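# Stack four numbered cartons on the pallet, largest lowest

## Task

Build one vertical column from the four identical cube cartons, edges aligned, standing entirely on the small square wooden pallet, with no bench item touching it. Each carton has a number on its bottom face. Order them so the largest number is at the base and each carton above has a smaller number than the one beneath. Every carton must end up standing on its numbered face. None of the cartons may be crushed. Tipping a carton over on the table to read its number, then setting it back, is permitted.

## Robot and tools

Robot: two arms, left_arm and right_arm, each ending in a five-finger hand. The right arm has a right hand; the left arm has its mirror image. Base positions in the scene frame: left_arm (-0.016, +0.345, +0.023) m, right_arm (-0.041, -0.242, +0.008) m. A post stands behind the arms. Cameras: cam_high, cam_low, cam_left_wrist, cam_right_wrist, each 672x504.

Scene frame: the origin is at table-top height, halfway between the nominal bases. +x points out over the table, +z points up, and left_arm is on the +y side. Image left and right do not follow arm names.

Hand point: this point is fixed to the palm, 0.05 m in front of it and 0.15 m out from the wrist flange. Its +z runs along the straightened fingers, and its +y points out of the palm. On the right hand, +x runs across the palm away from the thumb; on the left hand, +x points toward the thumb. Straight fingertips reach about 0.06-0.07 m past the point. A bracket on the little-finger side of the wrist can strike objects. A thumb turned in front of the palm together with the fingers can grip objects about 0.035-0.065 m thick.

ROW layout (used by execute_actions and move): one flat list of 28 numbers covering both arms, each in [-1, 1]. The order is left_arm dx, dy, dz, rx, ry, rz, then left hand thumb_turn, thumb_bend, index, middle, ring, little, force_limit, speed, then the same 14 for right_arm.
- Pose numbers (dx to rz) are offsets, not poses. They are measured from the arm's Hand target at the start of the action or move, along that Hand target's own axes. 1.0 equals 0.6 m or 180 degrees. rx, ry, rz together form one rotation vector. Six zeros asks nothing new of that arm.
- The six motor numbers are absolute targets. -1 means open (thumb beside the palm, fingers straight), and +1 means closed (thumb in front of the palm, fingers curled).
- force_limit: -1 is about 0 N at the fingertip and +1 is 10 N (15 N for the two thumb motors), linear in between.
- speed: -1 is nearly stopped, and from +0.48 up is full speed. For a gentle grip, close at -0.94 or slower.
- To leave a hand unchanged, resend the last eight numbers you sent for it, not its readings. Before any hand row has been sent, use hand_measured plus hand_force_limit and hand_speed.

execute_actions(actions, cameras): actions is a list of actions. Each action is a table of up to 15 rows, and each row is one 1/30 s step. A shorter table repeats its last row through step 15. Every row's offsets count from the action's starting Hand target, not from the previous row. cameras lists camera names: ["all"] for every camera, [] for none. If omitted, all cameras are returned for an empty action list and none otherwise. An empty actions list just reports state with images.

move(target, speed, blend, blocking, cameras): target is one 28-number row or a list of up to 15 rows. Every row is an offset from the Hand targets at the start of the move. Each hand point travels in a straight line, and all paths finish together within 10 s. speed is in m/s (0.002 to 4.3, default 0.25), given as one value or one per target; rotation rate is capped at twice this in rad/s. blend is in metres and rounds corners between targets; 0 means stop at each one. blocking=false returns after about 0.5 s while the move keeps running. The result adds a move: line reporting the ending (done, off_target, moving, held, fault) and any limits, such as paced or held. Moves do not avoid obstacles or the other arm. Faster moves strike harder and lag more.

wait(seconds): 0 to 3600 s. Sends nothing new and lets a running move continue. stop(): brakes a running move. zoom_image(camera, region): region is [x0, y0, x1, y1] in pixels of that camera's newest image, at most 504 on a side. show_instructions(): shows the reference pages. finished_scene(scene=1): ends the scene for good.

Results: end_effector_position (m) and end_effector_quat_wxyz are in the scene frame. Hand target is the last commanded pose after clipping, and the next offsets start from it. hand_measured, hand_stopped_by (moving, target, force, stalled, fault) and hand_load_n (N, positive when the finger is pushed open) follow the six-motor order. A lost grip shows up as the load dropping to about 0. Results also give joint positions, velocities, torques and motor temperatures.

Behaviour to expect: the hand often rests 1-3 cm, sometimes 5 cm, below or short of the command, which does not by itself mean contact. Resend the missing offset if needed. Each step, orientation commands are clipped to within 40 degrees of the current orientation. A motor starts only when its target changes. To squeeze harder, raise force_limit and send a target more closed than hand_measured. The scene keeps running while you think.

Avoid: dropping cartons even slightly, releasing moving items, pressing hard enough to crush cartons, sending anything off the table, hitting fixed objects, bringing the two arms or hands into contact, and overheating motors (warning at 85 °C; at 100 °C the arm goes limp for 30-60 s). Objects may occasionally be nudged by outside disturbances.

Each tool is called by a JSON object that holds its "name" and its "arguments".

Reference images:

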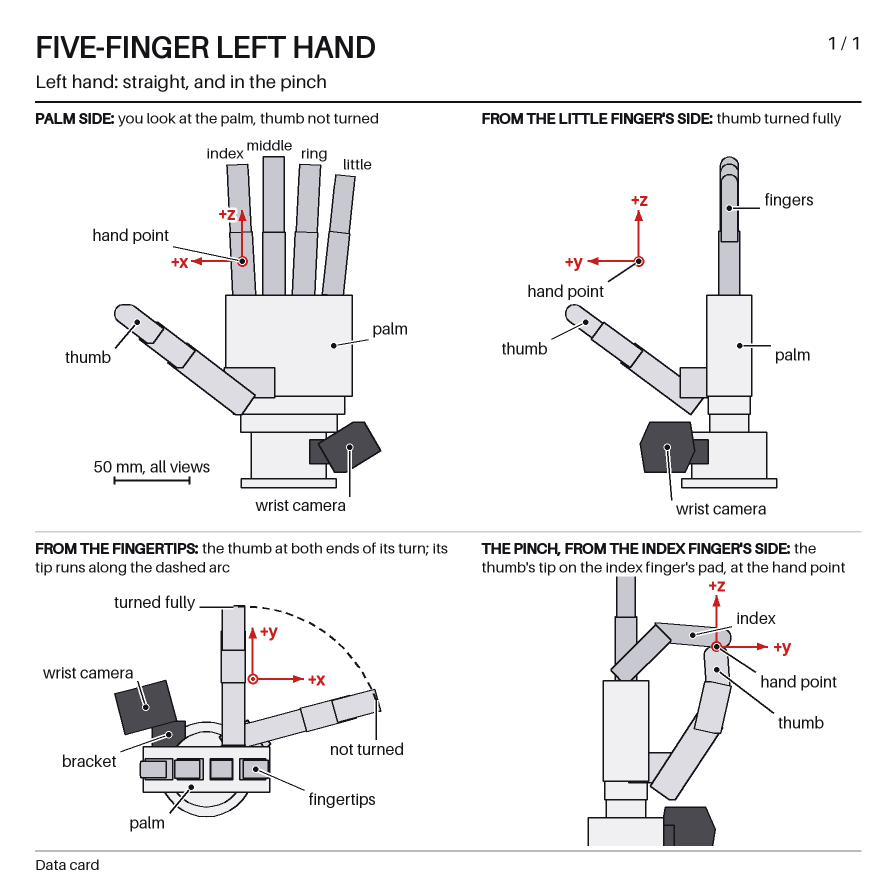

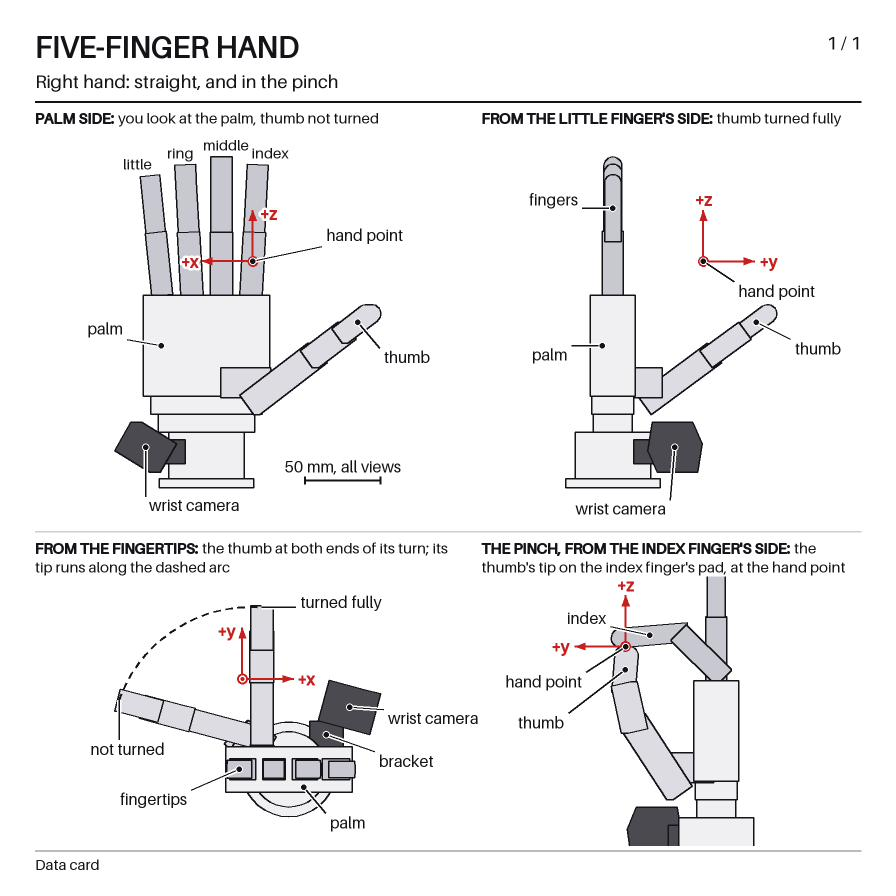

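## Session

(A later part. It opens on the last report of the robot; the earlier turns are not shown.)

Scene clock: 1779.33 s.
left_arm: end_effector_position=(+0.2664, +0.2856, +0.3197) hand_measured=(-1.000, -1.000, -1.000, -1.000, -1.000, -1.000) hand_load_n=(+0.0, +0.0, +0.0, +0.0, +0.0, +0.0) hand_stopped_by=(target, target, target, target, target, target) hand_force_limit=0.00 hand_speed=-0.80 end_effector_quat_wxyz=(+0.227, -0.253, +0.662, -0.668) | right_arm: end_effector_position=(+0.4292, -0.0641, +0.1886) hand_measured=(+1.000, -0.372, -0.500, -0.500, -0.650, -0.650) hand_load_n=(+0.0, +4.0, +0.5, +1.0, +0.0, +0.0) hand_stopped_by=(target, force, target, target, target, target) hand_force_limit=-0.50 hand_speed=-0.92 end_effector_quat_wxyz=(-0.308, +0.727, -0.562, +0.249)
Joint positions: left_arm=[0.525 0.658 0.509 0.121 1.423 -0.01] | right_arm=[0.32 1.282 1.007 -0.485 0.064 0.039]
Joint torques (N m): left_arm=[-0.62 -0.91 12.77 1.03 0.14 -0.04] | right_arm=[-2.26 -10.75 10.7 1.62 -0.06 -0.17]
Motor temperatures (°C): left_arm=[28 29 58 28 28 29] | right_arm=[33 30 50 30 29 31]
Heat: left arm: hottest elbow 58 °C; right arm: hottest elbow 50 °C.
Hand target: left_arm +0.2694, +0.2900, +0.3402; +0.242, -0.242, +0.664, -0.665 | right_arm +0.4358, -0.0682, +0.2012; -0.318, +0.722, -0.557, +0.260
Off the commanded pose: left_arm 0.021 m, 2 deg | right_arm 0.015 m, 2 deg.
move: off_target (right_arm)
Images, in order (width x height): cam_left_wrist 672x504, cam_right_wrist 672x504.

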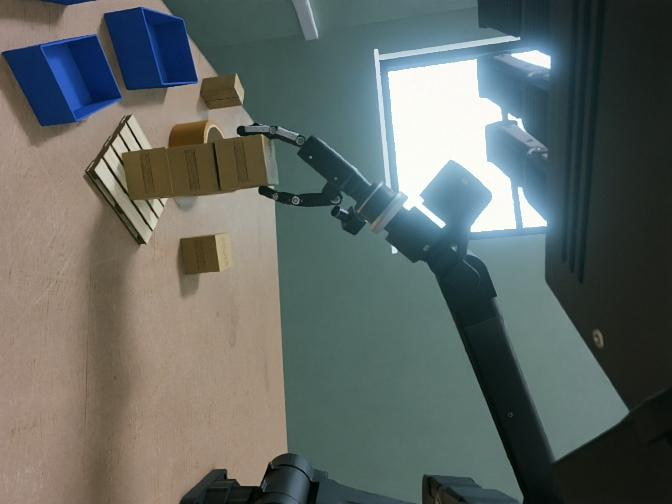

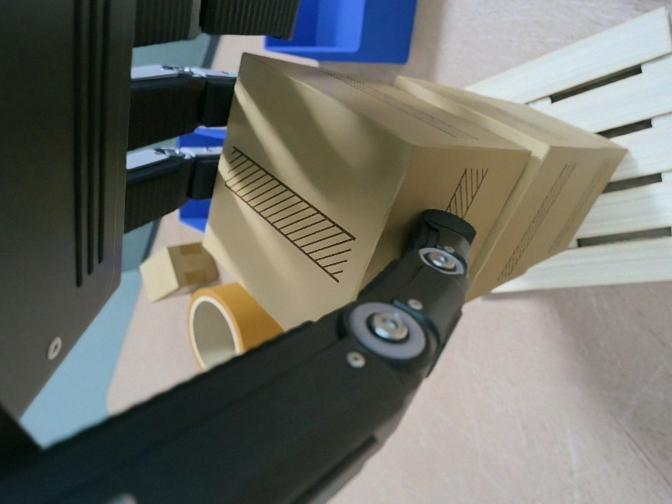

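{"name": "move", "arguments": {"target": [[0,0,0,0,0,0,-1,-1,-1,-1,-1,-1,0,-0.8,0.0048,0.0034,-0.0037,0,0,0,1,-0.2,-0.5,-0.5,-0.65,-0.65,-0.5,-0.92]], "speed": 0.03, "cameras": ["cam_right_wrist","cam_left_wrist"]}}

{"name": "zoom_image", "arguments": {"camera": "cam_left_wrist", "region": [160, 120, 310, 220]}}

{"name": "zoom_image", "arguments": {"camera": "cam_right_wrist", "region": [400, 80, 620, 240]}}

Scene clock: 1790.27 s.
left_arm: end_effector_position=(+0.2664, +0.2856, +0.3197) hand_measured=(-1.000, -1.000, -1.000, -1.000, -1.000, -1.000) hand_load_n=(-0.5, +0.0, -0.5, +0.0, +0.0, +0.0) hand_stopped_by=(target, target, target, target, target, target) hand_force_limit=0.00 hand_speed=-0.80 end_effector_quat_wxyz=(+0.227, -0.253, +0.662, -0.668) | right_arm: end_effector_position=(+0.4281, -0.0671, +0.1862) hand_measured=(+1.000, -0.372, -0.500, -0.500, -0.650, -0.650) hand_load_n=(-0.5, +4.0, +1.0, +0.5, +0.0, +0.0) hand_stopped_by=(target, force, target, target, target, target) hand_force_limit=-0.50 hand_speed=-0.92 end_effector_quat_wxyz=(-0.306, +0.728, -0.562, +0.247)
Joint positions: left_arm=[0.525 0.658 0.509 0.121 1.423 -0.01] | right_arm=[0.314 1.281 1.002 -0.485 0.059 0.034]
Joint torques (N m): left_arm=[-0.62 -0.85 12.79 1.01 0.14 -0.04] | right_arm=[-2.26 -10.93 10.59 1.55 -0.06 -0.15]
Motor temperatures (°C): left_arm=[28 29 58 28 28 29] | right_arm=[33 30 50 30 29 31]
Heat: left arm: hottest elbow 58 °C; right arm: hottest elbow 50 °C.
Hand target: left_arm +0.2694, +0.2900, +0.3402; +0.242, -0.242, +0.664, -0.665 | right_arm +0.4335, -0.0715, +0.2013; -0.318, +0.722, -0.557, +0.260
Off the commanded pose: left_arm 0.021 m, 2 deg | right_arm 0.017 m, 2 deg.
move: off_target (right_arm)
Images, in order (width x height): cam_left_wrist 672x504, cam_right_wrist 672x504.

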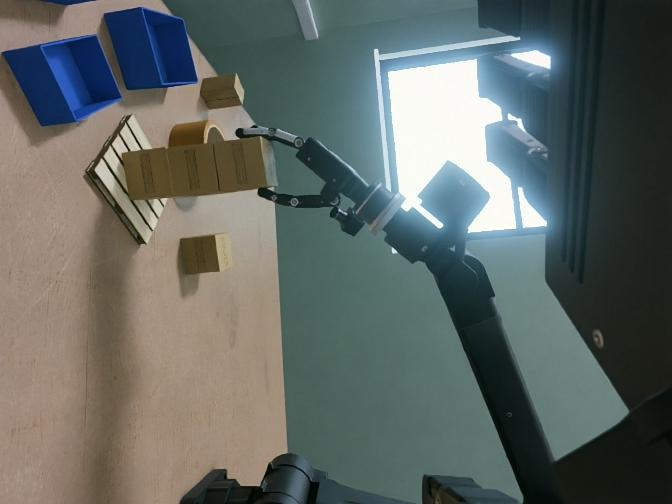

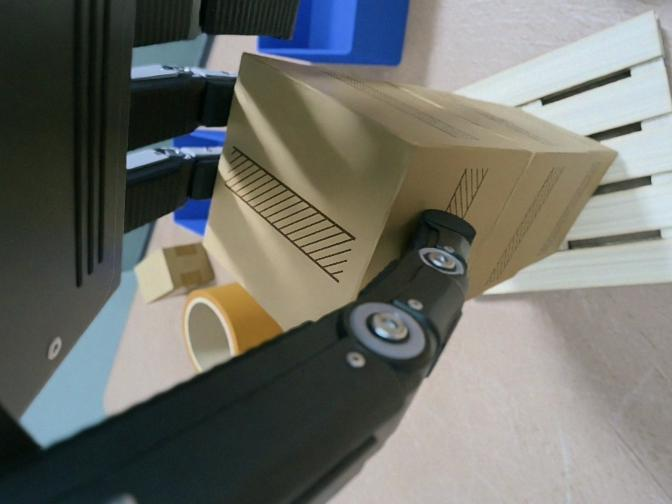

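Scaled by 3.360 from the camera's image (finer frame: 960x720).

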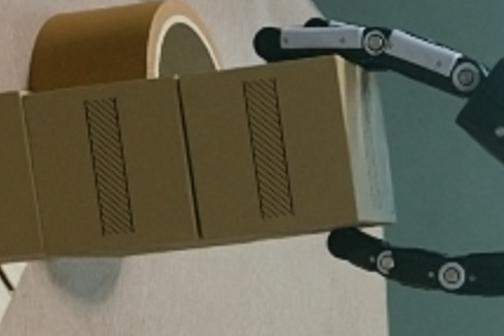

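Scaled by 2.291 from the camera's image (finer frame: 960x720).

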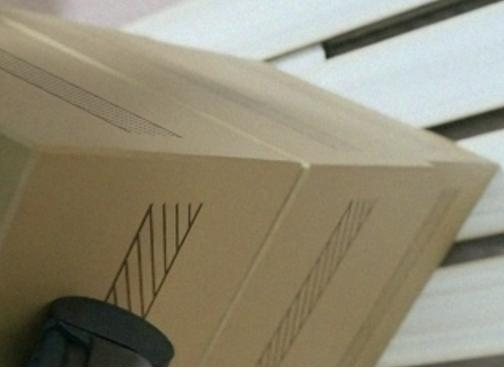

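{"name": "move", "arguments": {"target": [[0,0,0,0,0,0,-1,-1,-1,-1,-1,-1,0,-0.8,0,0.0087,0.0102,0,0,0,1,-0.2,-0.5,-0.5,-0.65,-0.65,-0.5,-0.92]], "speed": 0.03, "cameras": ["cam_right_wrist","cam_left_wrist"]}}

{"name": "zoom_image", "arguments": {"camera": "cam_left_wrist", "region": [160, 120, 310, 220]}}

{"name": "zoom_image", "arguments": {"camera": "cam_right_wrist", "region": [400, 80, 620, 240]}}

Scene clock: 1796.63 s.
left_arm: end_effector_position=(+0.2664, +0.2856, +0.3197) hand_measured=(-1.000, -1.000, -1.000, -1.000, -1.000, -1.000) hand_load_n=(+0.0, +0.0, +0.0, +0.0, -0.5, +0.0) hand_stopped_by=(target, target, target, target, target, target) hand_force_limit=0.00 hand_speed=-0.80 end_effector_quat_wxyz=(+0.227, -0.253, +0.662, -0.668) | right_arm: end_effector_position=(+0.4292, -0.0666, +0.1850) hand_measured=(+1.000, -0.372, -0.500, -0.500, -0.650, -0.650) hand_load_n=(+0.0, +3.5, +0.5, +1.0, +0.0, +0.0) hand_stopped_by=(target, force, target, target, target, target) hand_force_limit=-0.50 hand_speed=-0.92 end_effector_quat_wxyz=(-0.309, +0.727, -0.561, +0.249)
Joint positions: left_arm=[0.525 0.658 0.509 0.121 1.423 -0.01] | right_arm=[0.314 1.281 0.995 -0.469 0.058 0.033]
Joint torques (N m): left_arm=[-0.67 -0.79 12.81 1.05 0.14 -0.03] | right_arm=[-2.37 -10.29 10.03 1.88 -0.04 -0.15]
Motor temperatures (°C): left_arm=[28 29 58 28 28 29] | right_arm=[33 30 50 30 29 31]
Heat: left arm: hottest elbow 58 °C; right arm: hottest elbow 50 °C.
Hand target: left_arm +0.2694, +0.2900, +0.3402; +0.242, -0.242, +0.664, -0.665 | right_arm +0.4347, -0.0714, +0.1934; -0.318, +0.722, -0.557, +0.260
Off the commanded pose: left_arm 0.021 m, 2 deg | right_arm 0.011 m, 2 deg.
move: off_target (right_arm)
Images, in order (width x height): cam_left_wrist 672x504, cam_right_wrist 672x504.

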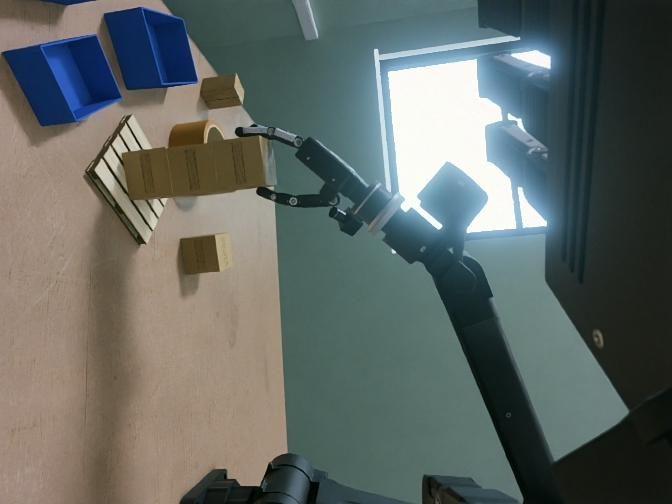

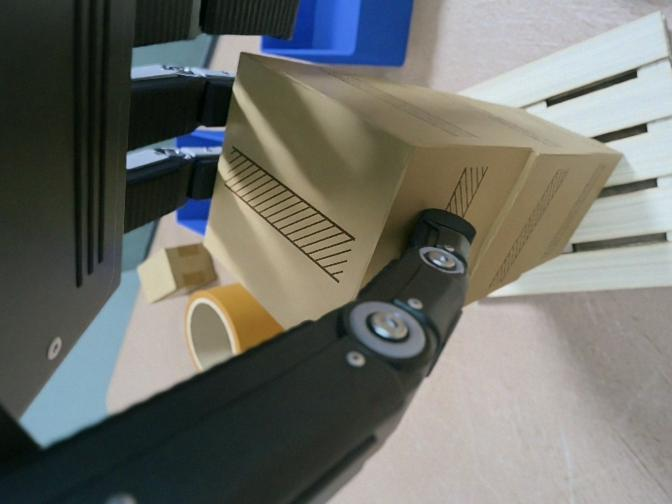

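Scaled by 3.360 from the camera's image (finer frame: 960x720).

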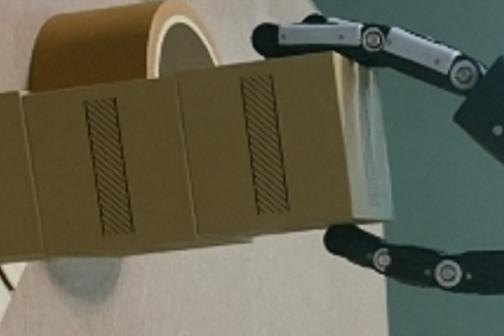

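Scaled by 2.291 from the camera's image (finer frame: 960x720).

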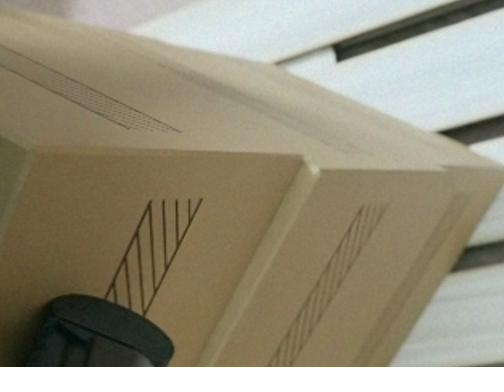

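{"name": "move", "arguments": {"target": [[0,0,0,0,0,0,-1,-1,-1,-1,-1,-1,0,-0.8,0,0.0054,0.0016,0,0,0,1,-0.2,-0.5,-0.5,-0.65,-0.65,-0.5,-0.92]], "speed": 0.03, "cameras": ["cam_left_wrist"]}}

{"name": "zoom_image", "arguments": {"camera": "cam_left_wrist", "region": [160, 120, 310, 220]}}

Scene clock: 1802.70 s.
left_arm: end_effector_position=(+0.2664, +0.2856, +0.3197) hand_measured=(-1.000, -1.000, -1.000, -1.000, -1.000, -1.000) hand_load_n=(-0.5, +0.0, +0.0, +0.0, +0.0, +0.0) hand_stopped_by=(target, target, target, target, target, target) hand_force_limit=0.00 hand_speed=-0.80 end_effector_quat_wxyz=(+0.227, -0.253, +0.662, -0.668) | right_arm: end_effector_position=(+0.4291, -0.0666, +0.1848) hand_measured=(+1.000, -0.372, -0.500, -0.500, -0.650, -0.650) hand_load_n=(-0.5, +3.5, +1.0, +1.0, +0.0, +0.0) hand_stopped_by=(target, force, target, target, target, target) hand_force_limit=-0.50 hand_speed=-0.92 end_effector_quat_wxyz=(-0.312, +0.725, -0.560, +0.251)
Joint positions: left_arm=[0.525 0.658 0.509 0.121 1.423 -0.01] | right_arm=[0.314 1.277 0.988 -0.46 0.058 0.033]
Joint torques (N m): left_arm=[-0.5 -0.85 12.77 1.03 0.14 -0.04] | right_arm=[-2.37 -10.29 9.77 1.83 -0.05 -0.14]
Motor temperatures (°C): left_arm=[28 29 58 28 28 29] | right_arm=[33 30 50 30 29 31]
Heat: left arm: hottest elbow 58 °C; right arm: hottest elbow 50 °C.
Hand target: left_arm +0.2694, +0.2900, +0.3402; +0.242, -0.242, +0.664, -0.665 | right_arm +0.4333, -0.0719, +0.1902; -0.318, +0.722, -0.557, +0.260
Off the commanded pose: left_arm 0.021 m, 2 deg | right_arm 0.009 m, 1 deg.
move: done

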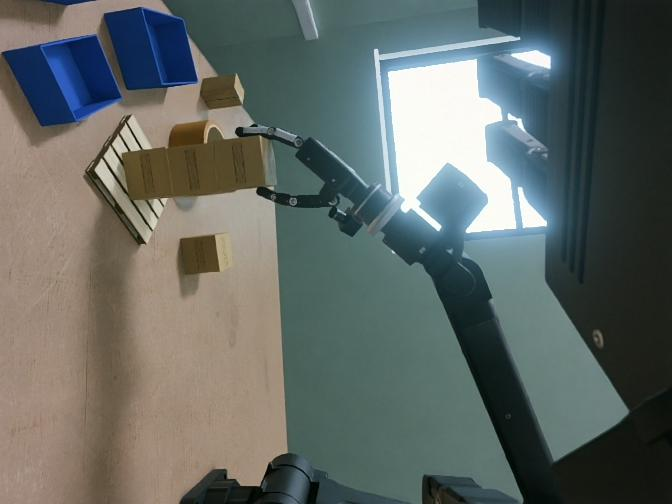

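Scaled by 3.360 from the camera's image (finer frame: 960x720).

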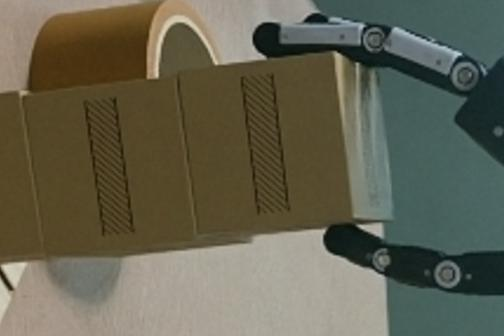

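{"name": "move", "arguments": {"target": [[0,0,0,0,0,0,-1,-1,-1,-1,-1,-1,0,-0.8,0,0,0,0,0,0,1,-0.8,-0.5,-0.5,-0.65,-0.65,-0.5,-0.88]], "cameras": ["cam_right_wrist","cam_left_wrist"]}}

{"name": "zoom_image", "arguments": {"camera": "cam_left_wrist", "region": [160, 120, 310, 220]}}

{"name": "zoom_image", "arguments": {"camera": "cam_right_wrist", "region": [400, 80, 620, 240]}}

Scene clock: 1810.57 s.
left_arm: end_effector_position=(+0.2664, +0.2856, +0.3197) hand_measured=(-1.000, -1.000, -1.000, -1.000, -1.000, -1.000) hand_load_n=(+0.0, +0.0, +0.0, +0.0, +0.0, +0.0) hand_stopped_by=(target, target, target, target, target, target) hand_force_limit=0.00 hand_speed=-0.80 end_effector_quat_wxyz=(+0.227, -0.253, +0.662, -0.668) | right_arm: end_effector_position=(+0.4282, -0.0670, +0.1830) hand_measured=(+1.000, -0.800, -0.500, -0.500, -0.650, -0.650) hand_load_n=(+0.5, +0.0, +0.0, +0.0, +0.0, -0.5) hand_stopped_by=(target, target, target, target, target, target) hand_force_limit=-0.50 hand_speed=-0.88 end_effector_quat_wxyz=(-0.311, +0.726, -0.560, +0.250)
Joint positions: left_arm=[0.525 0.658 0.509 0.121 1.423 -0.01] | right_arm=[0.314 1.277 0.985 -0.458 0.058 0.033]
Joint torques (N m): left_arm=[-0.67 -0.85 12.79 1.05 0.14 -0.04] | right_arm=[-2.43 -10.17 10.09 1.74 -0.06 -0.15]
Motor temperatures (°C): left_arm=[28 29 58 28 28 29] | right_arm=[33 30 49 30 29 31]
Heat: left arm: hottest elbow 58 °C; right arm: hottest elbow 49 °C.
Hand target: left_arm +0.2694, +0.2900, +0.3402; +0.242, -0.242, +0.664, -0.665 | right_arm +0.4332, -0.0719, +0.1900; -0.318, +0.722, -0.557, +0.259
Off the commanded pose: left_arm 0.021 m, 2 deg | right_arm 0.010 m, 1 deg.
move: done
Images, in order (width x height): cam_left_wrist 672x504, cam_right_wrist 672x504.

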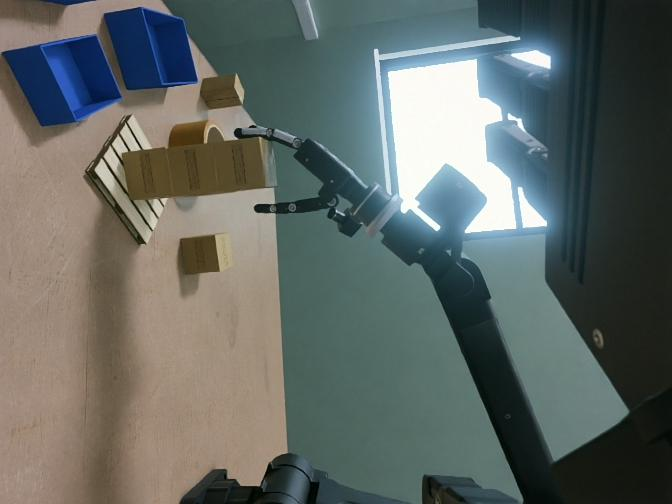

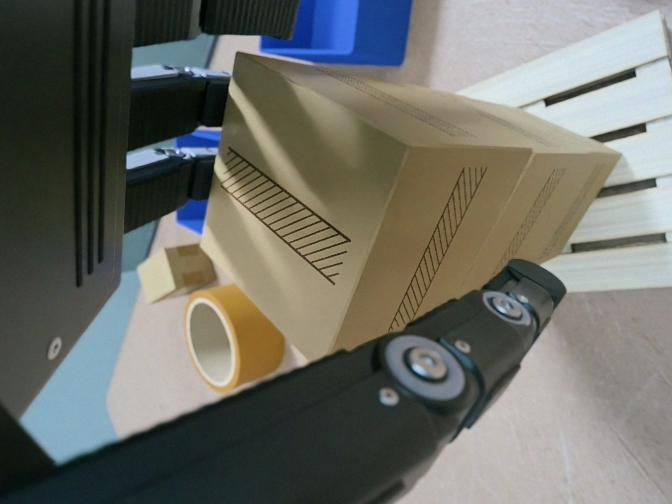

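Scaled by 3.360 from the camera's image (finer frame: 960x720).

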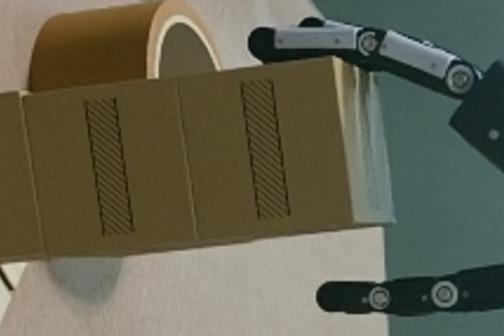

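Scaled by 2.291 from the camera's image (finer frame: 960x720).

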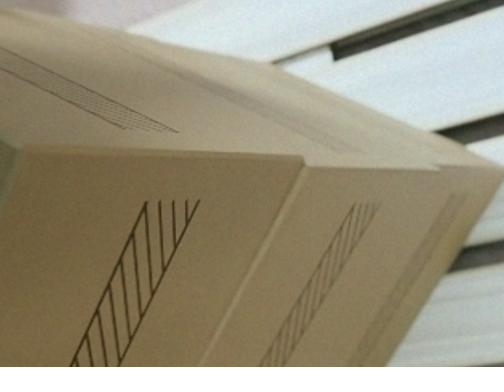

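{"name": "move", "arguments": {"target": [[0,0,0,0,0,0,-1,-1,-1,-1,-1,-1,0,-0.8,0,0,0,0,0,0,1,-1,-1,-1,-1,-1,-0.5,-0.7]]}}

{"name": "move", "arguments": {"target": [[0,0,0,0,0,0,-1,-1,-1,-1,-1,-1,0,-0.8,0,-0.0358,-0.0082,0,0,0,1,-1,-1,-1,-1,-1,-0.5,-0.7]], "speed": 0.04, "cameras": ["cam_right_wrist","cam_left_wrist"]}}

Scene clock: 1816.90 s.
left_arm: end_effector_position=(+0.2664, +0.2856, +0.3197) hand_measured=(-1.000, -1.000, -1.000, -1.000, -1.000, -1.000) hand_load_n=(+0.0, +0.0, -0.5, +0.0, +0.0, +0.0) hand_stopped_by=(target, target, target, target, target, target) hand_force_limit=0.00 hand_speed=-0.80 end_effector_quat_wxyz=(+0.227, -0.253, +0.662, -0.668) | right_arm: end_effector_position=(+0.4282, -0.0670, +0.1830) hand_measured=(+1.000, -1.000, -1.000, -1.000, -1.000, -1.000) hand_load_n=(+0.5, +0.0, +0.0, +0.0, +0.0, +0.0) hand_stopped_by=(target, target, target, target, target, target) hand_force_limit=-0.50 hand_speed=-0.70 end_effector_quat_wxyz=(-0.311, +0.726, -0.560, +0.250)
Joint positions: left_arm=[0.525 0.658 0.509 0.121 1.423 -0.01] | right_arm=[0.314 1.277 0.985 -0.458 0.058 0.033]
Joint torques (N m): left_arm=[-0.62 -0.85 12.78 1.07 0.14 -0.04] | right_arm=[-2.26 -10.34 10.06 1.63 -0.05 -0.15]
Motor temperatures (°C): left_arm=[28 29 58 28 28 29] | right_arm=[33 30 49 30 29 31]
Heat: left arm: hottest elbow 58 °C; right arm: hottest elbow 49 °C.
Hand target: left_arm +0.2694, +0.2900, +0.3402; +0.242, -0.242, +0.664, -0.665 | right_arm +0.4332, -0.0719, +0.1900; -0.318, +0.722, -0.557, +0.259
Off the commanded pose: left_arm 0.021 m, 2 deg | right_arm 0.010 m, 1 deg.
move: done

Scene clock: 1817.93 s.
left_arm: end_effector_position=(+0.2664, +0.2856, +0.3197) hand_measured=(-1.000, -1.000, -1.000, -1.000, -1.000, -1.000) hand_load_n=(+0.0, +0.0, +0.0, +0.0, +0.0, +0.0) hand_stopped_by=(target, target, target, target, target, target) hand_force_limit=0.00 hand_speed=-0.80 end_effector_quat_wxyz=(+0.227, -0.253, +0.662, -0.668) | right_arm: end_effector_position=(+0.4255, -0.0680, +0.1846) hand_measured=(+1.000, -1.000, -1.000, -1.000, -1.000, -1.000) hand_load_n=(+0.0, +0.0, +0.0, +0.0, +0.0, +0.0) hand_stopped_by=(target, target, target, target, target, target) hand_force_limit=-0.50 hand_speed=-0.70 end_effector_quat_wxyz=(-0.304, +0.729, -0.562, +0.246)
Joint positions: left_arm=[0.525 0.658 0.509 0.121 1.423 -0.01] | right_arm=[0.314 1.277 0.997 -0.489 0.058 0.033]
Joint torques (N m): left_arm=[-0.67 -0.91 12.78 1.05 0.14 -0.04] | right_arm=[-2.61 -9.23 14.15 1.03 -0.05 -0.14]
Motor temperatures (°C): left_arm=[28 29 58 28 28 29] | right_arm=[33 30 50 30 29 31]
Heat: left arm: hottest elbow 58 °C; right arm: hottest elbow 50 °C.
Hand target: left_arm +0.2694, +0.2900, +0.3402; +0.242, -0.242, +0.664, -0.665 | right_arm +0.4435, -0.0691, +0.2095; -0.318, +0.722, -0.557, +0.260
Off the commanded pose: left_arm 0.021 m, 2 deg | right_arm 0.031 m, 2 deg.
move: off_target (right_arm)
Images, in order (width x height): cam_left_wrist 672x504, cam_right_wrist 672x504.

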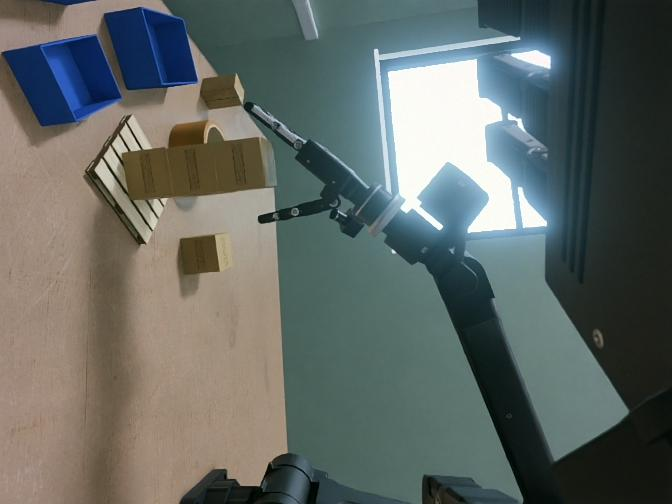

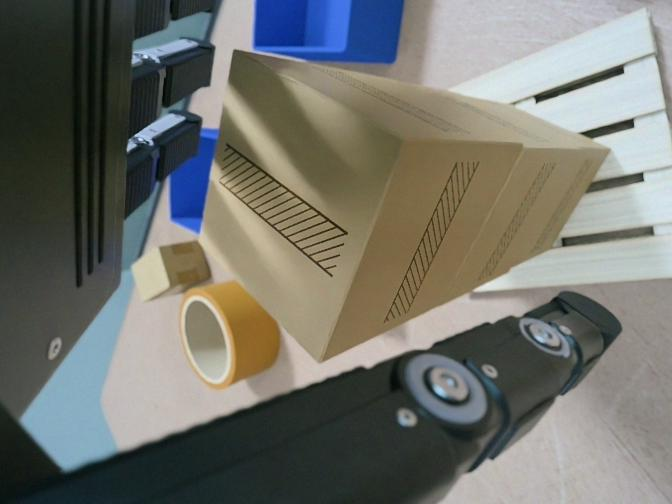

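{"name": "move", "arguments": {"target": [[0,0,0,0,0,0,-1,-1,-1,-1,-1,-1,0,-0.8,0,-0.0435,-0.0265,0,0,0,1,-1,-1,-1,-1,-1,-0.5,-0.7]], "speed": 0.04, "cameras": ["cam_left_wrist"]}}

Scene clock: 1822.67 s.
left_arm: end_effector_position=(+0.2664, +0.2856, +0.3197) hand_measured=(-1.000, -1.000, -1.000, -1.000, -1.000, -1.000) hand_load_n=(-0.5, +0.0, +0.0, +0.0, +0.0, +0.0) hand_stopped_by=(target, target, target, target, target, target) hand_force_limit=0.00 hand_speed=-0.80 end_effector_quat_wxyz=(+0.227, -0.253, +0.662, -0.668) | right_arm: end_effector_position=(+0.4320, -0.0659, +0.2135) hand_measured=(+1.000, -1.000, -1.000, -1.000, -1.000, -1.000) hand_load_n=(+0.0, +0.0, +0.0, +0.0, +0.0, +0.0) hand_stopped_by=(target, target, target, target, target, target) hand_force_limit=-0.50 hand_speed=-0.70 end_effector_quat_wxyz=(-0.303, +0.729, -0.562, +0.245)
Joint positions: left_arm=[0.525 0.658 0.509 0.121 1.423 -0.01] | right_arm=[0.314 1.277 1.075 -0.569 0.058 0.033]
Joint torques (N m): left_arm=[-0.67 -0.79 12.78 1.01 0.14 -0.04] | right_arm=[-2.32 -9.41 14.34 0.96 -0.04 -0.15]
Motor temperatures (°C): left_arm=[28 29 58 28 28 29] | right_arm=[33 30 50 30 29 31]
Heat: left arm: hottest elbow 58 °C; right arm: hottest elbow 50 °C.
Hand target: left_arm +0.2694, +0.2900, +0.3402; +0.242, -0.242, +0.664, -0.665 | right_arm +0.4485, -0.0672, +0.2394; -0.318, +0.722, -0.557, +0.260
Off the commanded pose: left_arm 0.021 m, 2 deg | right_arm 0.031 m, 3 deg.
move: off_target (right_arm)

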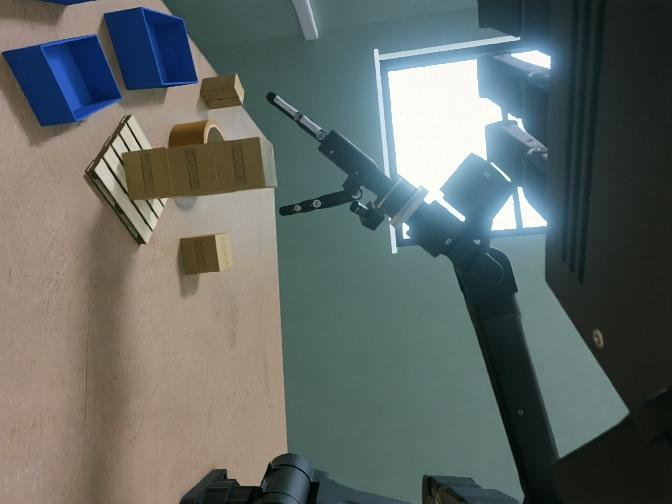

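{"name": "move", "arguments": {"target": [[0,0,0,0,0,0,-1,-1,-1,-1,-1,-1,0,-0.8,0.1293,0.1024,-0.1363,-0.0052,-0.0033,0.0052,1,-1,-0.75,-0.75,-0.75,-0.75,-0.5,-0.7],[0,0,0,0,0,0,-1,-1,-1,-1,-1,-1,0,-0.8,0.2380,0.2748,-0.0299,-0.0052,-0.0033,0.0052,1,-1,-0.75,-0.75,-0.75,-0.75,-0.5,-0.7]], "speed": 0.12, "blend": 0.02, "cameras": ["cam_right_wrist","cam_left_wrist","cam_high"]}}

{"name": "zoom_image", "arguments": {"camera": "cam_high", "region": [264, 196, 324, 266]}}

{"name": "zoom_image", "arguments": {"camera": "cam_left_wrist", "region": [110, 115, 290, 215]}}

Scene clock: 1838.30 s.
left_arm: end_effector_position=(+0.2664, +0.2856, +0.3197) hand_measured=(-1.000, -1.000, -1.000, -1.000, -1.000, -1.000) hand_load_n=(+0.0, +0.0, +0.0, +0.0, +0.0, +0.0) hand_stopped_by=(target, target, target, target, target, target) hand_force_limit=0.00 hand_speed=-0.80 end_effector_quat_wxyz=(+0.227, -0.253, +0.662, -0.668) | right_arm: end_effector_position=(+0.3588, -0.2329, +0.1268) hand_measured=(+1.000, -1.000, -0.750, -0.750, -0.750, -0.750) hand_load_n=(-0.5, +0.0, +0.0, +0.0, +0.0, +0.0) hand_stopped_by=(target, target, target, target, target, target) hand_force_limit=-0.50 hand_speed=-0.70 end_effector_quat_wxyz=(-0.314, +0.722, -0.569, +0.238)
Joint positions: left_arm=[0.525 0.658 0.509 0.121 1.423 -0.01] | right_arm=[-0.15 1.104 0.7 -0.399 -0.289 -0.267]
Joint torques (N m): left_arm=[-0.62 -0.91 12.81 1.03 0.14 -0.03] | right_arm=[-1.85 -6.48 10.03 1.74 -0.29 -0.16]
Motor temperatures (°C): left_arm=[28 29 58 28 28 29] | right_arm=[33 30 51 30 29 31]
Heat: left arm: hottest elbow 58 °C; right arm: hottest elbow 51 °C.
Hand target: left_arm +0.2694, +0.2900, +0.3402; +0.242, -0.242, +0.664, -0.665 | right_arm +0.3649, -0.2378, +0.1310; -0.317, +0.721, -0.563, +0.249
Off the commanded pose: left_arm 0.021 m, 2 deg | right_arm 0.009 m, 1 deg.
move: done
Images, in order (width x height): cam_high 672x504, cam_left_wrist 672x504, cam_right_wrist 672x504.

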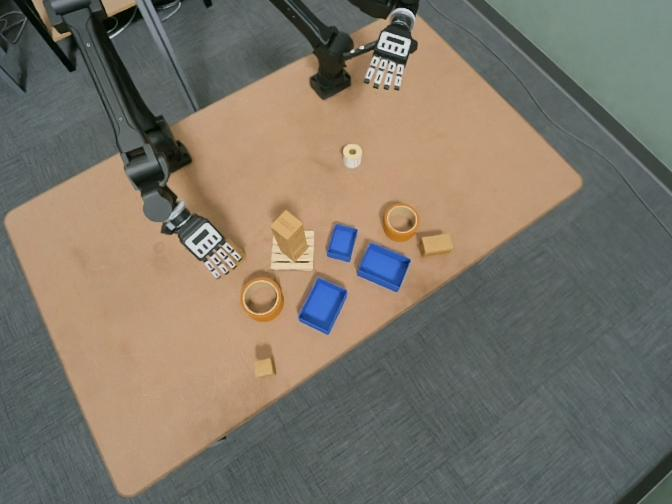

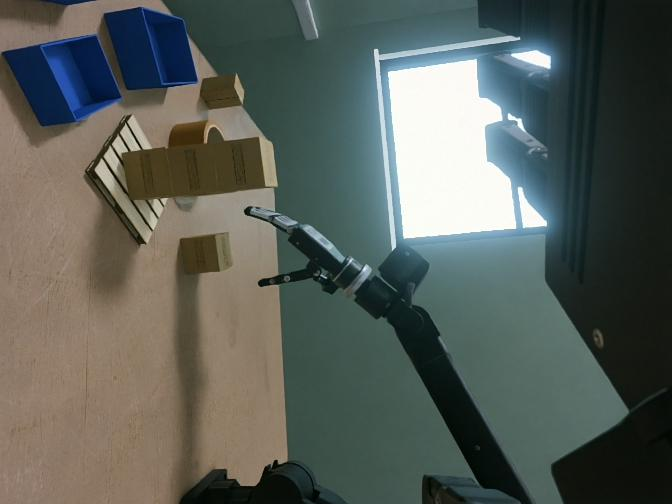

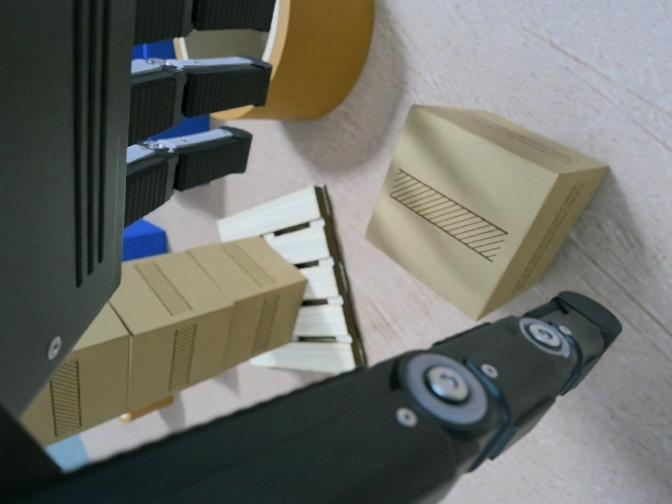

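Scaled by 7.200 from the camera's image (finer frame: 960x720).

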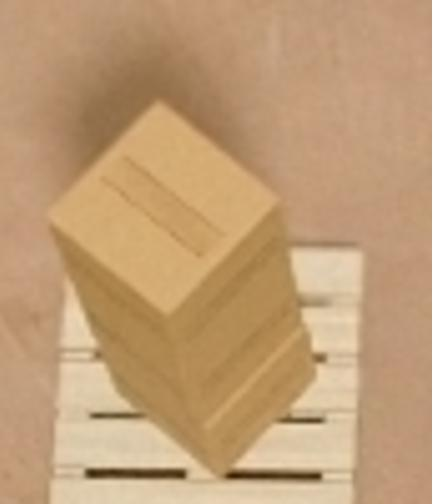

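Scaled by 2.800 from the camera's image (finer frame: 960x720).

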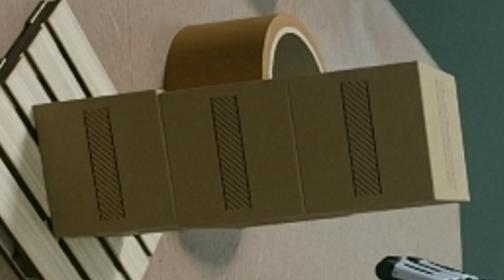

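{"name": "move", "arguments": {"target": [[0,0,0,0,0,0,-1,-1,-1,-1,-1,-1,0,-0.8,0,0.0639,0.0586,0,0,0,1,-1,-0.75,-0.75,-0.75,-0.75,-0.5,-0.7]], "speed": 0.07, "cameras": ["cam_right_wrist"]}}

Scene clock: 1845.07 s.
left_arm: end_effector_position=(+0.2664, +0.2856, +0.3197) hand_measured=(-1.000, -1.000, -1.000, -1.000, -1.000, -1.000) hand_load_n=(+0.0, +0.0, +0.0, +0.0, +0.0, +0.0) hand_stopped_by=(target, target, target, target, target, target) hand_force_limit=0.00 hand_speed=-0.80 end_effector_quat_wxyz=(+0.227, -0.253, +0.662, -0.668) | right_arm: end_effector_position=(+0.3595, -0.2330, +0.0763) hand_measured=(+1.000, -1.000, -0.750, -0.750, -0.750, -0.750) hand_load_n=(+0.0, +0.0, +0.0, +0.0, +0.0, +0.0) hand_stopped_by=(target, target, target, target, target, target) hand_force_limit=-0.50 hand_speed=-0.70 end_effector_quat_wxyz=(-0.315, +0.722, -0.568, +0.239)
Joint positions: left_arm=[0.525 0.658 0.509 0.121 1.423 -0.01] | right_arm=[-0.15 1.189 0.61 -0.221 -0.289 -0.268]
Joint torques (N m): left_arm=[-0.67 -0.91 12.75 1.03 0.13 -0.04] | right_arm=[-1.96 -6.59 9.16 1.72 -0.27 -0.15]
Motor temperatures (°C): left_arm=[28 29 58 28 28 29] | right_arm=[33 30 50 30 29 31]
Heat: left arm: hottest elbow 58 °C; right arm: hottest elbow 50 °C.
Hand target: left_arm +0.2694, +0.2900, +0.3402; +0.242, -0.242, +0.664, -0.665 | right_arm +0.3649, -0.2378, +0.0790; -0.317, +0.721, -0.564, +0.248
Off the commanded pose: left_arm 0.021 m, 2 deg | right_arm 0.008 m, 1 deg.
move: done

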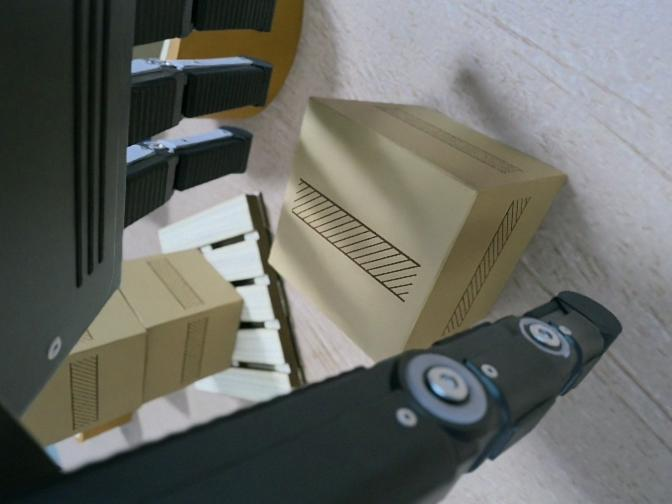

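{"name": "move", "arguments": {"target": [[0,0,0,0,0,0,-1,-1,-1,-1,-1,-1,0,-0.8,-0.0315,-0.0034,0.0037,0,0,0,1,-1,-0.75,-0.75,-0.75,-0.75,-0.5,-0.7]], "speed": 0.05, "cameras": ["cam_right_wrist"]}}

Scene clock: 1855.77 s.
left_arm: end_effector_position=(+0.2664, +0.2856, +0.3197) hand_measured=(-1.000, -1.000, -1.000, -1.000, -1.000, -1.000) hand_load_n=(+0.0, +0.0, +0.0, +0.0, +0.0, +0.0) hand_stopped_by=(target, target, target, target, target, target) hand_force_limit=0.00 hand_speed=-0.80 end_effector_quat_wxyz=(+0.227, -0.253, +0.662, -0.668) | right_arm: end_effector_position=(+0.3577, -0.2222, +0.0717) hand_measured=(+1.000, -1.000, -0.750, -0.750, -0.750, -0.750) hand_load_n=(+0.0, +0.0, +0.0, +0.0, +0.0, +0.0) hand_stopped_by=(target, target, target, target, target, target) hand_force_limit=-0.50 hand_speed=-0.70 end_effector_quat_wxyz=(-0.308, +0.726, -0.566, +0.240)
Joint positions: left_arm=[0.525 0.658 0.509 0.121 1.423 -0.01] | right_arm=[-0.109 1.189 0.6 -0.211 -0.252 -0.251]
Joint torques (N m): left_arm=[-0.67 -0.79 12.79 1.07 0.13 -0.04] | right_arm=[-0.44 -7.53 8.95 1.77 -0.04 0.11]
Motor temperatures (°C): left_arm=[28 29 58 28 28 29] | right_arm=[33 30 49 30 29 31]
Heat: left arm: hottest elbow 58 °C; right arm: hottest elbow 49 °C.
Hand target: left_arm +0.2694, +0.2900, +0.3402; +0.242, -0.242, +0.664, -0.665 | right_arm +0.3633, -0.2187, +0.0790; -0.317, +0.721, -0.563, +0.249
Off the commanded pose: left_arm 0.021 m, 2 deg | right_arm 0.010 m, 2 deg.
move: done

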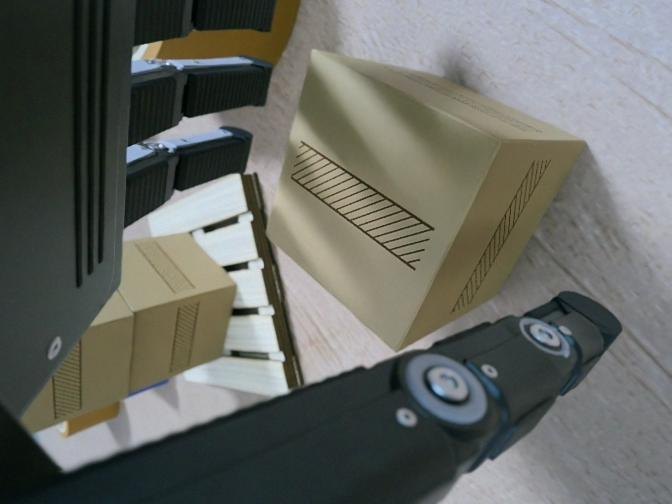

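{"name": "move", "arguments": {"target": [[0,0,0,0,0,0,-1,-1,-1,-1,-1,-1,0,-0.8,0,0.0265,0.0107,0,0,0,1,-1,-0.75,-0.75,-0.75,-0.75,-0.5,-0.7]], "speed": 0.05, "cameras": ["cam_right_wrist"]}}

Scene clock: 1863.77 s.
left_arm: end_effector_position=(+0.2664, +0.2856, +0.3197) hand_measured=(-1.000, -1.000, -1.000, -1.000, -1.000, -1.000) hand_load_n=(-0.5, +0.0, +0.0, +0.0, +0.0, +0.0) hand_stopped_by=(target, target, target, target, target, target) hand_force_limit=0.00 hand_speed=-0.80 end_effector_quat_wxyz=(+0.227, -0.253, +0.662, -0.668) | right_arm: end_effector_position=(+0.3527, -0.2217, +0.0613) hand_measured=(+1.000, -1.000, -0.750, -0.750, -0.750, -0.750) hand_load_n=(+0.0, +0.0, +0.0, +0.0, +0.0, +0.0) hand_stopped_by=(target, target, target, target, target, target) hand_force_limit=-0.50 hand_speed=-0.70 end_effector_quat_wxyz=(-0.312, +0.724, -0.564, +0.246)
Joint positions: left_arm=[0.525 0.658 0.509 0.121 1.423 -0.01] | right_arm=[-0.109 1.189 0.561 -0.157 -0.252 -0.251]
Joint torques (N m): left_arm=[-0.56 -0.91 12.78 1.03 0.14 -0.04] | right_arm=[-1.08 -6.07 8.81 1.73 -0.24 0.05]
Motor temperatures (°C): left_arm=[28 29 58 28 28 29] | right_arm=[33 30 48 30 29 31]
Heat: left arm: hottest elbow 58 °C; right arm: hottest elbow 48 °C.
Hand target: left_arm +0.2694, +0.2900, +0.3402; +0.242, -0.242, +0.664, -0.665 | right_arm +0.3576, -0.2202, +0.0630; -0.317, +0.721, -0.563, +0.249
Off the commanded pose: left_arm 0.021 m, 2 deg | right_arm 0.005 m, 1 deg.
move: done

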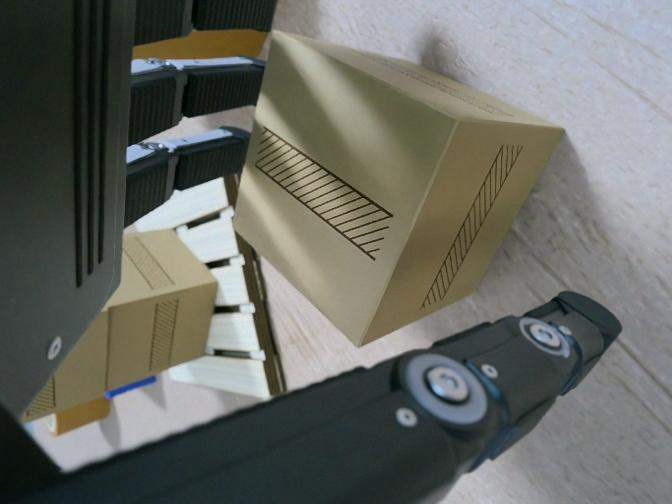

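{"name": "move", "arguments": {"target": [[0,0,0,0,0,0,-1,-1,-1,-1,-1,-1,0,-0.8,0.0182,0.0110,0.0028,0,0,0,1,-1,-0.75,-0.75,-0.75,-0.75,-0.5,-0.7]], "speed": 0.05, "cameras": ["cam_right_wrist"]}}

Scene clock: 1869.83 s.
left_arm: end_effector_position=(+0.2664, +0.2856, +0.3197) hand_measured=(-1.000, -1.000, -1.000, -1.000, -1.000, -1.000) hand_load_n=(+0.0, +0.0, +0.0, +0.0, +0.0, +0.0) hand_stopped_by=(target, target, target, target, target, target) hand_force_limit=0.00 hand_speed=-0.80 end_effector_quat_wxyz=(+0.227, -0.253, +0.662, -0.668) | right_arm: end_effector_position=(+0.3524, -0.2269, +0.0559) hand_measured=(+1.000, -1.000, -0.750, -0.750, -0.750, -0.750) hand_load_n=(+0.0, +0.0, +0.0, +0.0, +0.0, +0.0) hand_stopped_by=(target, target, target, target, target, target) hand_force_limit=-0.50 hand_speed=-0.70 end_effector_quat_wxyz=(-0.316, +0.721, -0.568, +0.241)
Joint positions: left_arm=[0.525 0.658 0.509 0.121 1.423 -0.01] | right_arm=[-0.134 1.207 0.556 -0.142 -0.278 -0.256]
Joint torques (N m): left_arm=[-0.62 -0.91 12.78 1.02 0.13 -0.04] | right_arm=[-2.43 -6.18 8.61 1.69 -0.27 -0.16]
Motor temperatures (°C): left_arm=[28 29 58 28 28 29] | right_arm=[33 30 47 30 29 31]
Heat: left arm: hottest elbow 58 °C; right arm: hottest elbow 47 °C.
Hand target: left_arm +0.2694, +0.2900, +0.3402; +0.242, -0.242, +0.664, -0.665 | right_arm +0.3570, -0.2317, +0.0569; -0.317, +0.721, -0.564, +0.249
Off the commanded pose: left_arm 0.021 m, 2 deg | right_arm 0.007 m, 1 deg.
move: done

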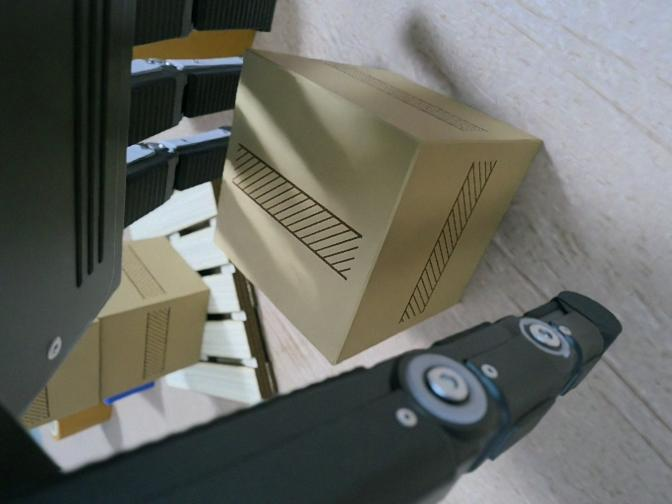

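{"name": "move", "arguments": {"target": [[0,0,0,0,0,0,-1,-1,-1,-1,-1,-1,0,-0.8,0.0025,0.0036,0.001,0,0,0,1,-1,-0.75,-0.75,-0.75,-0.75,-0.5,-0.7]], "speed": 0.03}}

{"name": "move", "arguments": {"target": [[0,0,0,0,0,0,-1,-1,-1,-1,-1,-1,0,-0.8,0,0,0,0,0,0,1,-0.75,-0.5,-0.5,-0.65,-0.65,-0.5,-0.85]], "cameras": ["cam_right_wrist"]}}

Scene clock: 1880.67 s.
left_arm: end_effector_position=(+0.2664, +0.2856, +0.3197) hand_measured=(-1.000, -1.000, -1.000, -1.000, -1.000, -1.000) hand_load_n=(+0.0, +0.0, -0.5, +0.0, +0.0, +0.0) hand_stopped_by=(target, target, target, target, target, target) hand_force_limit=0.00 hand_speed=-0.80 end_effector_quat_wxyz=(+0.227, -0.253, +0.662, -0.668) | right_arm: end_effector_position=(+0.3535, -0.2277, +0.0560) hand_measured=(+1.000, -1.000, -0.750, -0.750, -0.750, -0.750) hand_load_n=(+0.0, +0.0, +0.0, +0.0, +0.0, +0.0) hand_stopped_by=(target, target, target, target, target, target) hand_force_limit=-0.50 hand_speed=-0.70 end_effector_quat_wxyz=(-0.317, +0.722, -0.566, +0.242)
Joint positions: left_arm=[0.525 0.658 0.509 0.121 1.423 -0.01] | right_arm=[-0.137 1.209 0.556 -0.136 -0.282 -0.26]
Joint torques (N m): left_arm=[-0.73 -0.85 12.78 1.02 0.14 -0.03] | right_arm=[-2.26 -6.12 8.39 1.76 -0.28 -0.13]
Motor temperatures (°C): left_arm=[28 29 58 28 28 29] | right_arm=[33 30 47 30 29 31]
Heat: left arm: hottest elbow 58 °C; right arm: hottest elbow 47 °C.
Hand target: left_arm +0.2694, +0.2900, +0.3402; +0.242, -0.242, +0.664, -0.665 | right_arm +0.3563, -0.2332, +0.0550; -0.317, +0.721, -0.563, +0.249
Off the commanded pose: left_arm 0.021 m, 2 deg | right_arm 0.006 m, 1 deg.
move: done

Scene clock: 1882.10 s.
left_arm: end_effector_position=(+0.2664, +0.2856, +0.3197) hand_measured=(-1.000, -1.000, -1.000, -1.000, -1.000, -1.000) hand_load_n=(+0.0, -0.5, +0.0, +0.0, +0.0, +0.0) hand_stopped_by=(target, target, target, target, target, target) hand_force_limit=0.00 hand_speed=-0.80 end_effector_quat_wxyz=(+0.227, -0.253, +0.662, -0.668) | right_arm: end_effector_position=(+0.3536, -0.2277, +0.0560) hand_measured=(+1.000, -0.750, -0.500, -0.500, -0.650, -0.650) hand_load_n=(+0.0, +0.0, +0.0, +0.0, +0.0, +0.0) hand_stopped_by=(target, target, target, target, target, target) hand_force_limit=-0.50 hand_speed=-0.85 end_effector_quat_wxyz=(-0.317, +0.722, -0.566, +0.242)
Joint positions: left_arm=[0.525 0.658 0.509 0.121 1.423 -0.01] | right_arm=[-0.137 1.209 0.556 -0.136 -0.282 -0.261]
Joint torques (N m): left_arm=[-0.62 -0.85 12.77 1.02 0.14 -0.03] | right_arm=[-2.43 -6.12 8.38 1.76 -0.29 -0.14]
Motor temperatures (°C): left_arm=[28 29 58 28 28 29] | right_arm=[33 30 47 30 29 31]
Heat: left arm: hottest elbow 58 °C; right arm: hottest elbow 47 °C.
Hand target: left_arm +0.2694, +0.2900, +0.3402; +0.242, -0.242, +0.664, -0.665 | right_arm +0.3564, -0.2332, +0.0550; -0.317, +0.721, -0.563, +0.249
Off the commanded pose: left_arm 0.021 m, 2 deg | right_arm 0.006 m, 1 deg.
move: done

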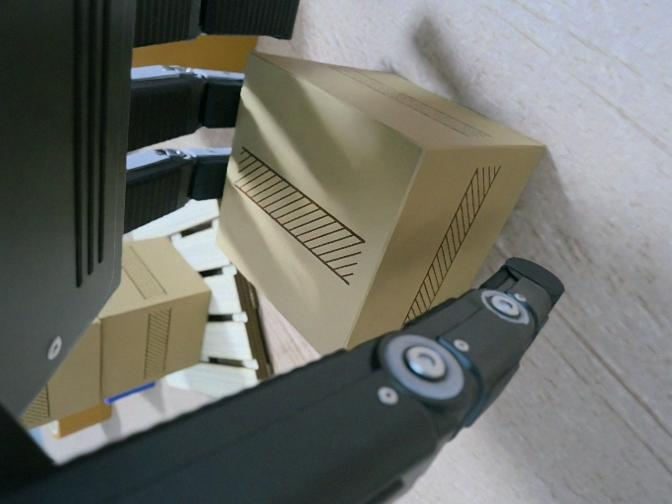

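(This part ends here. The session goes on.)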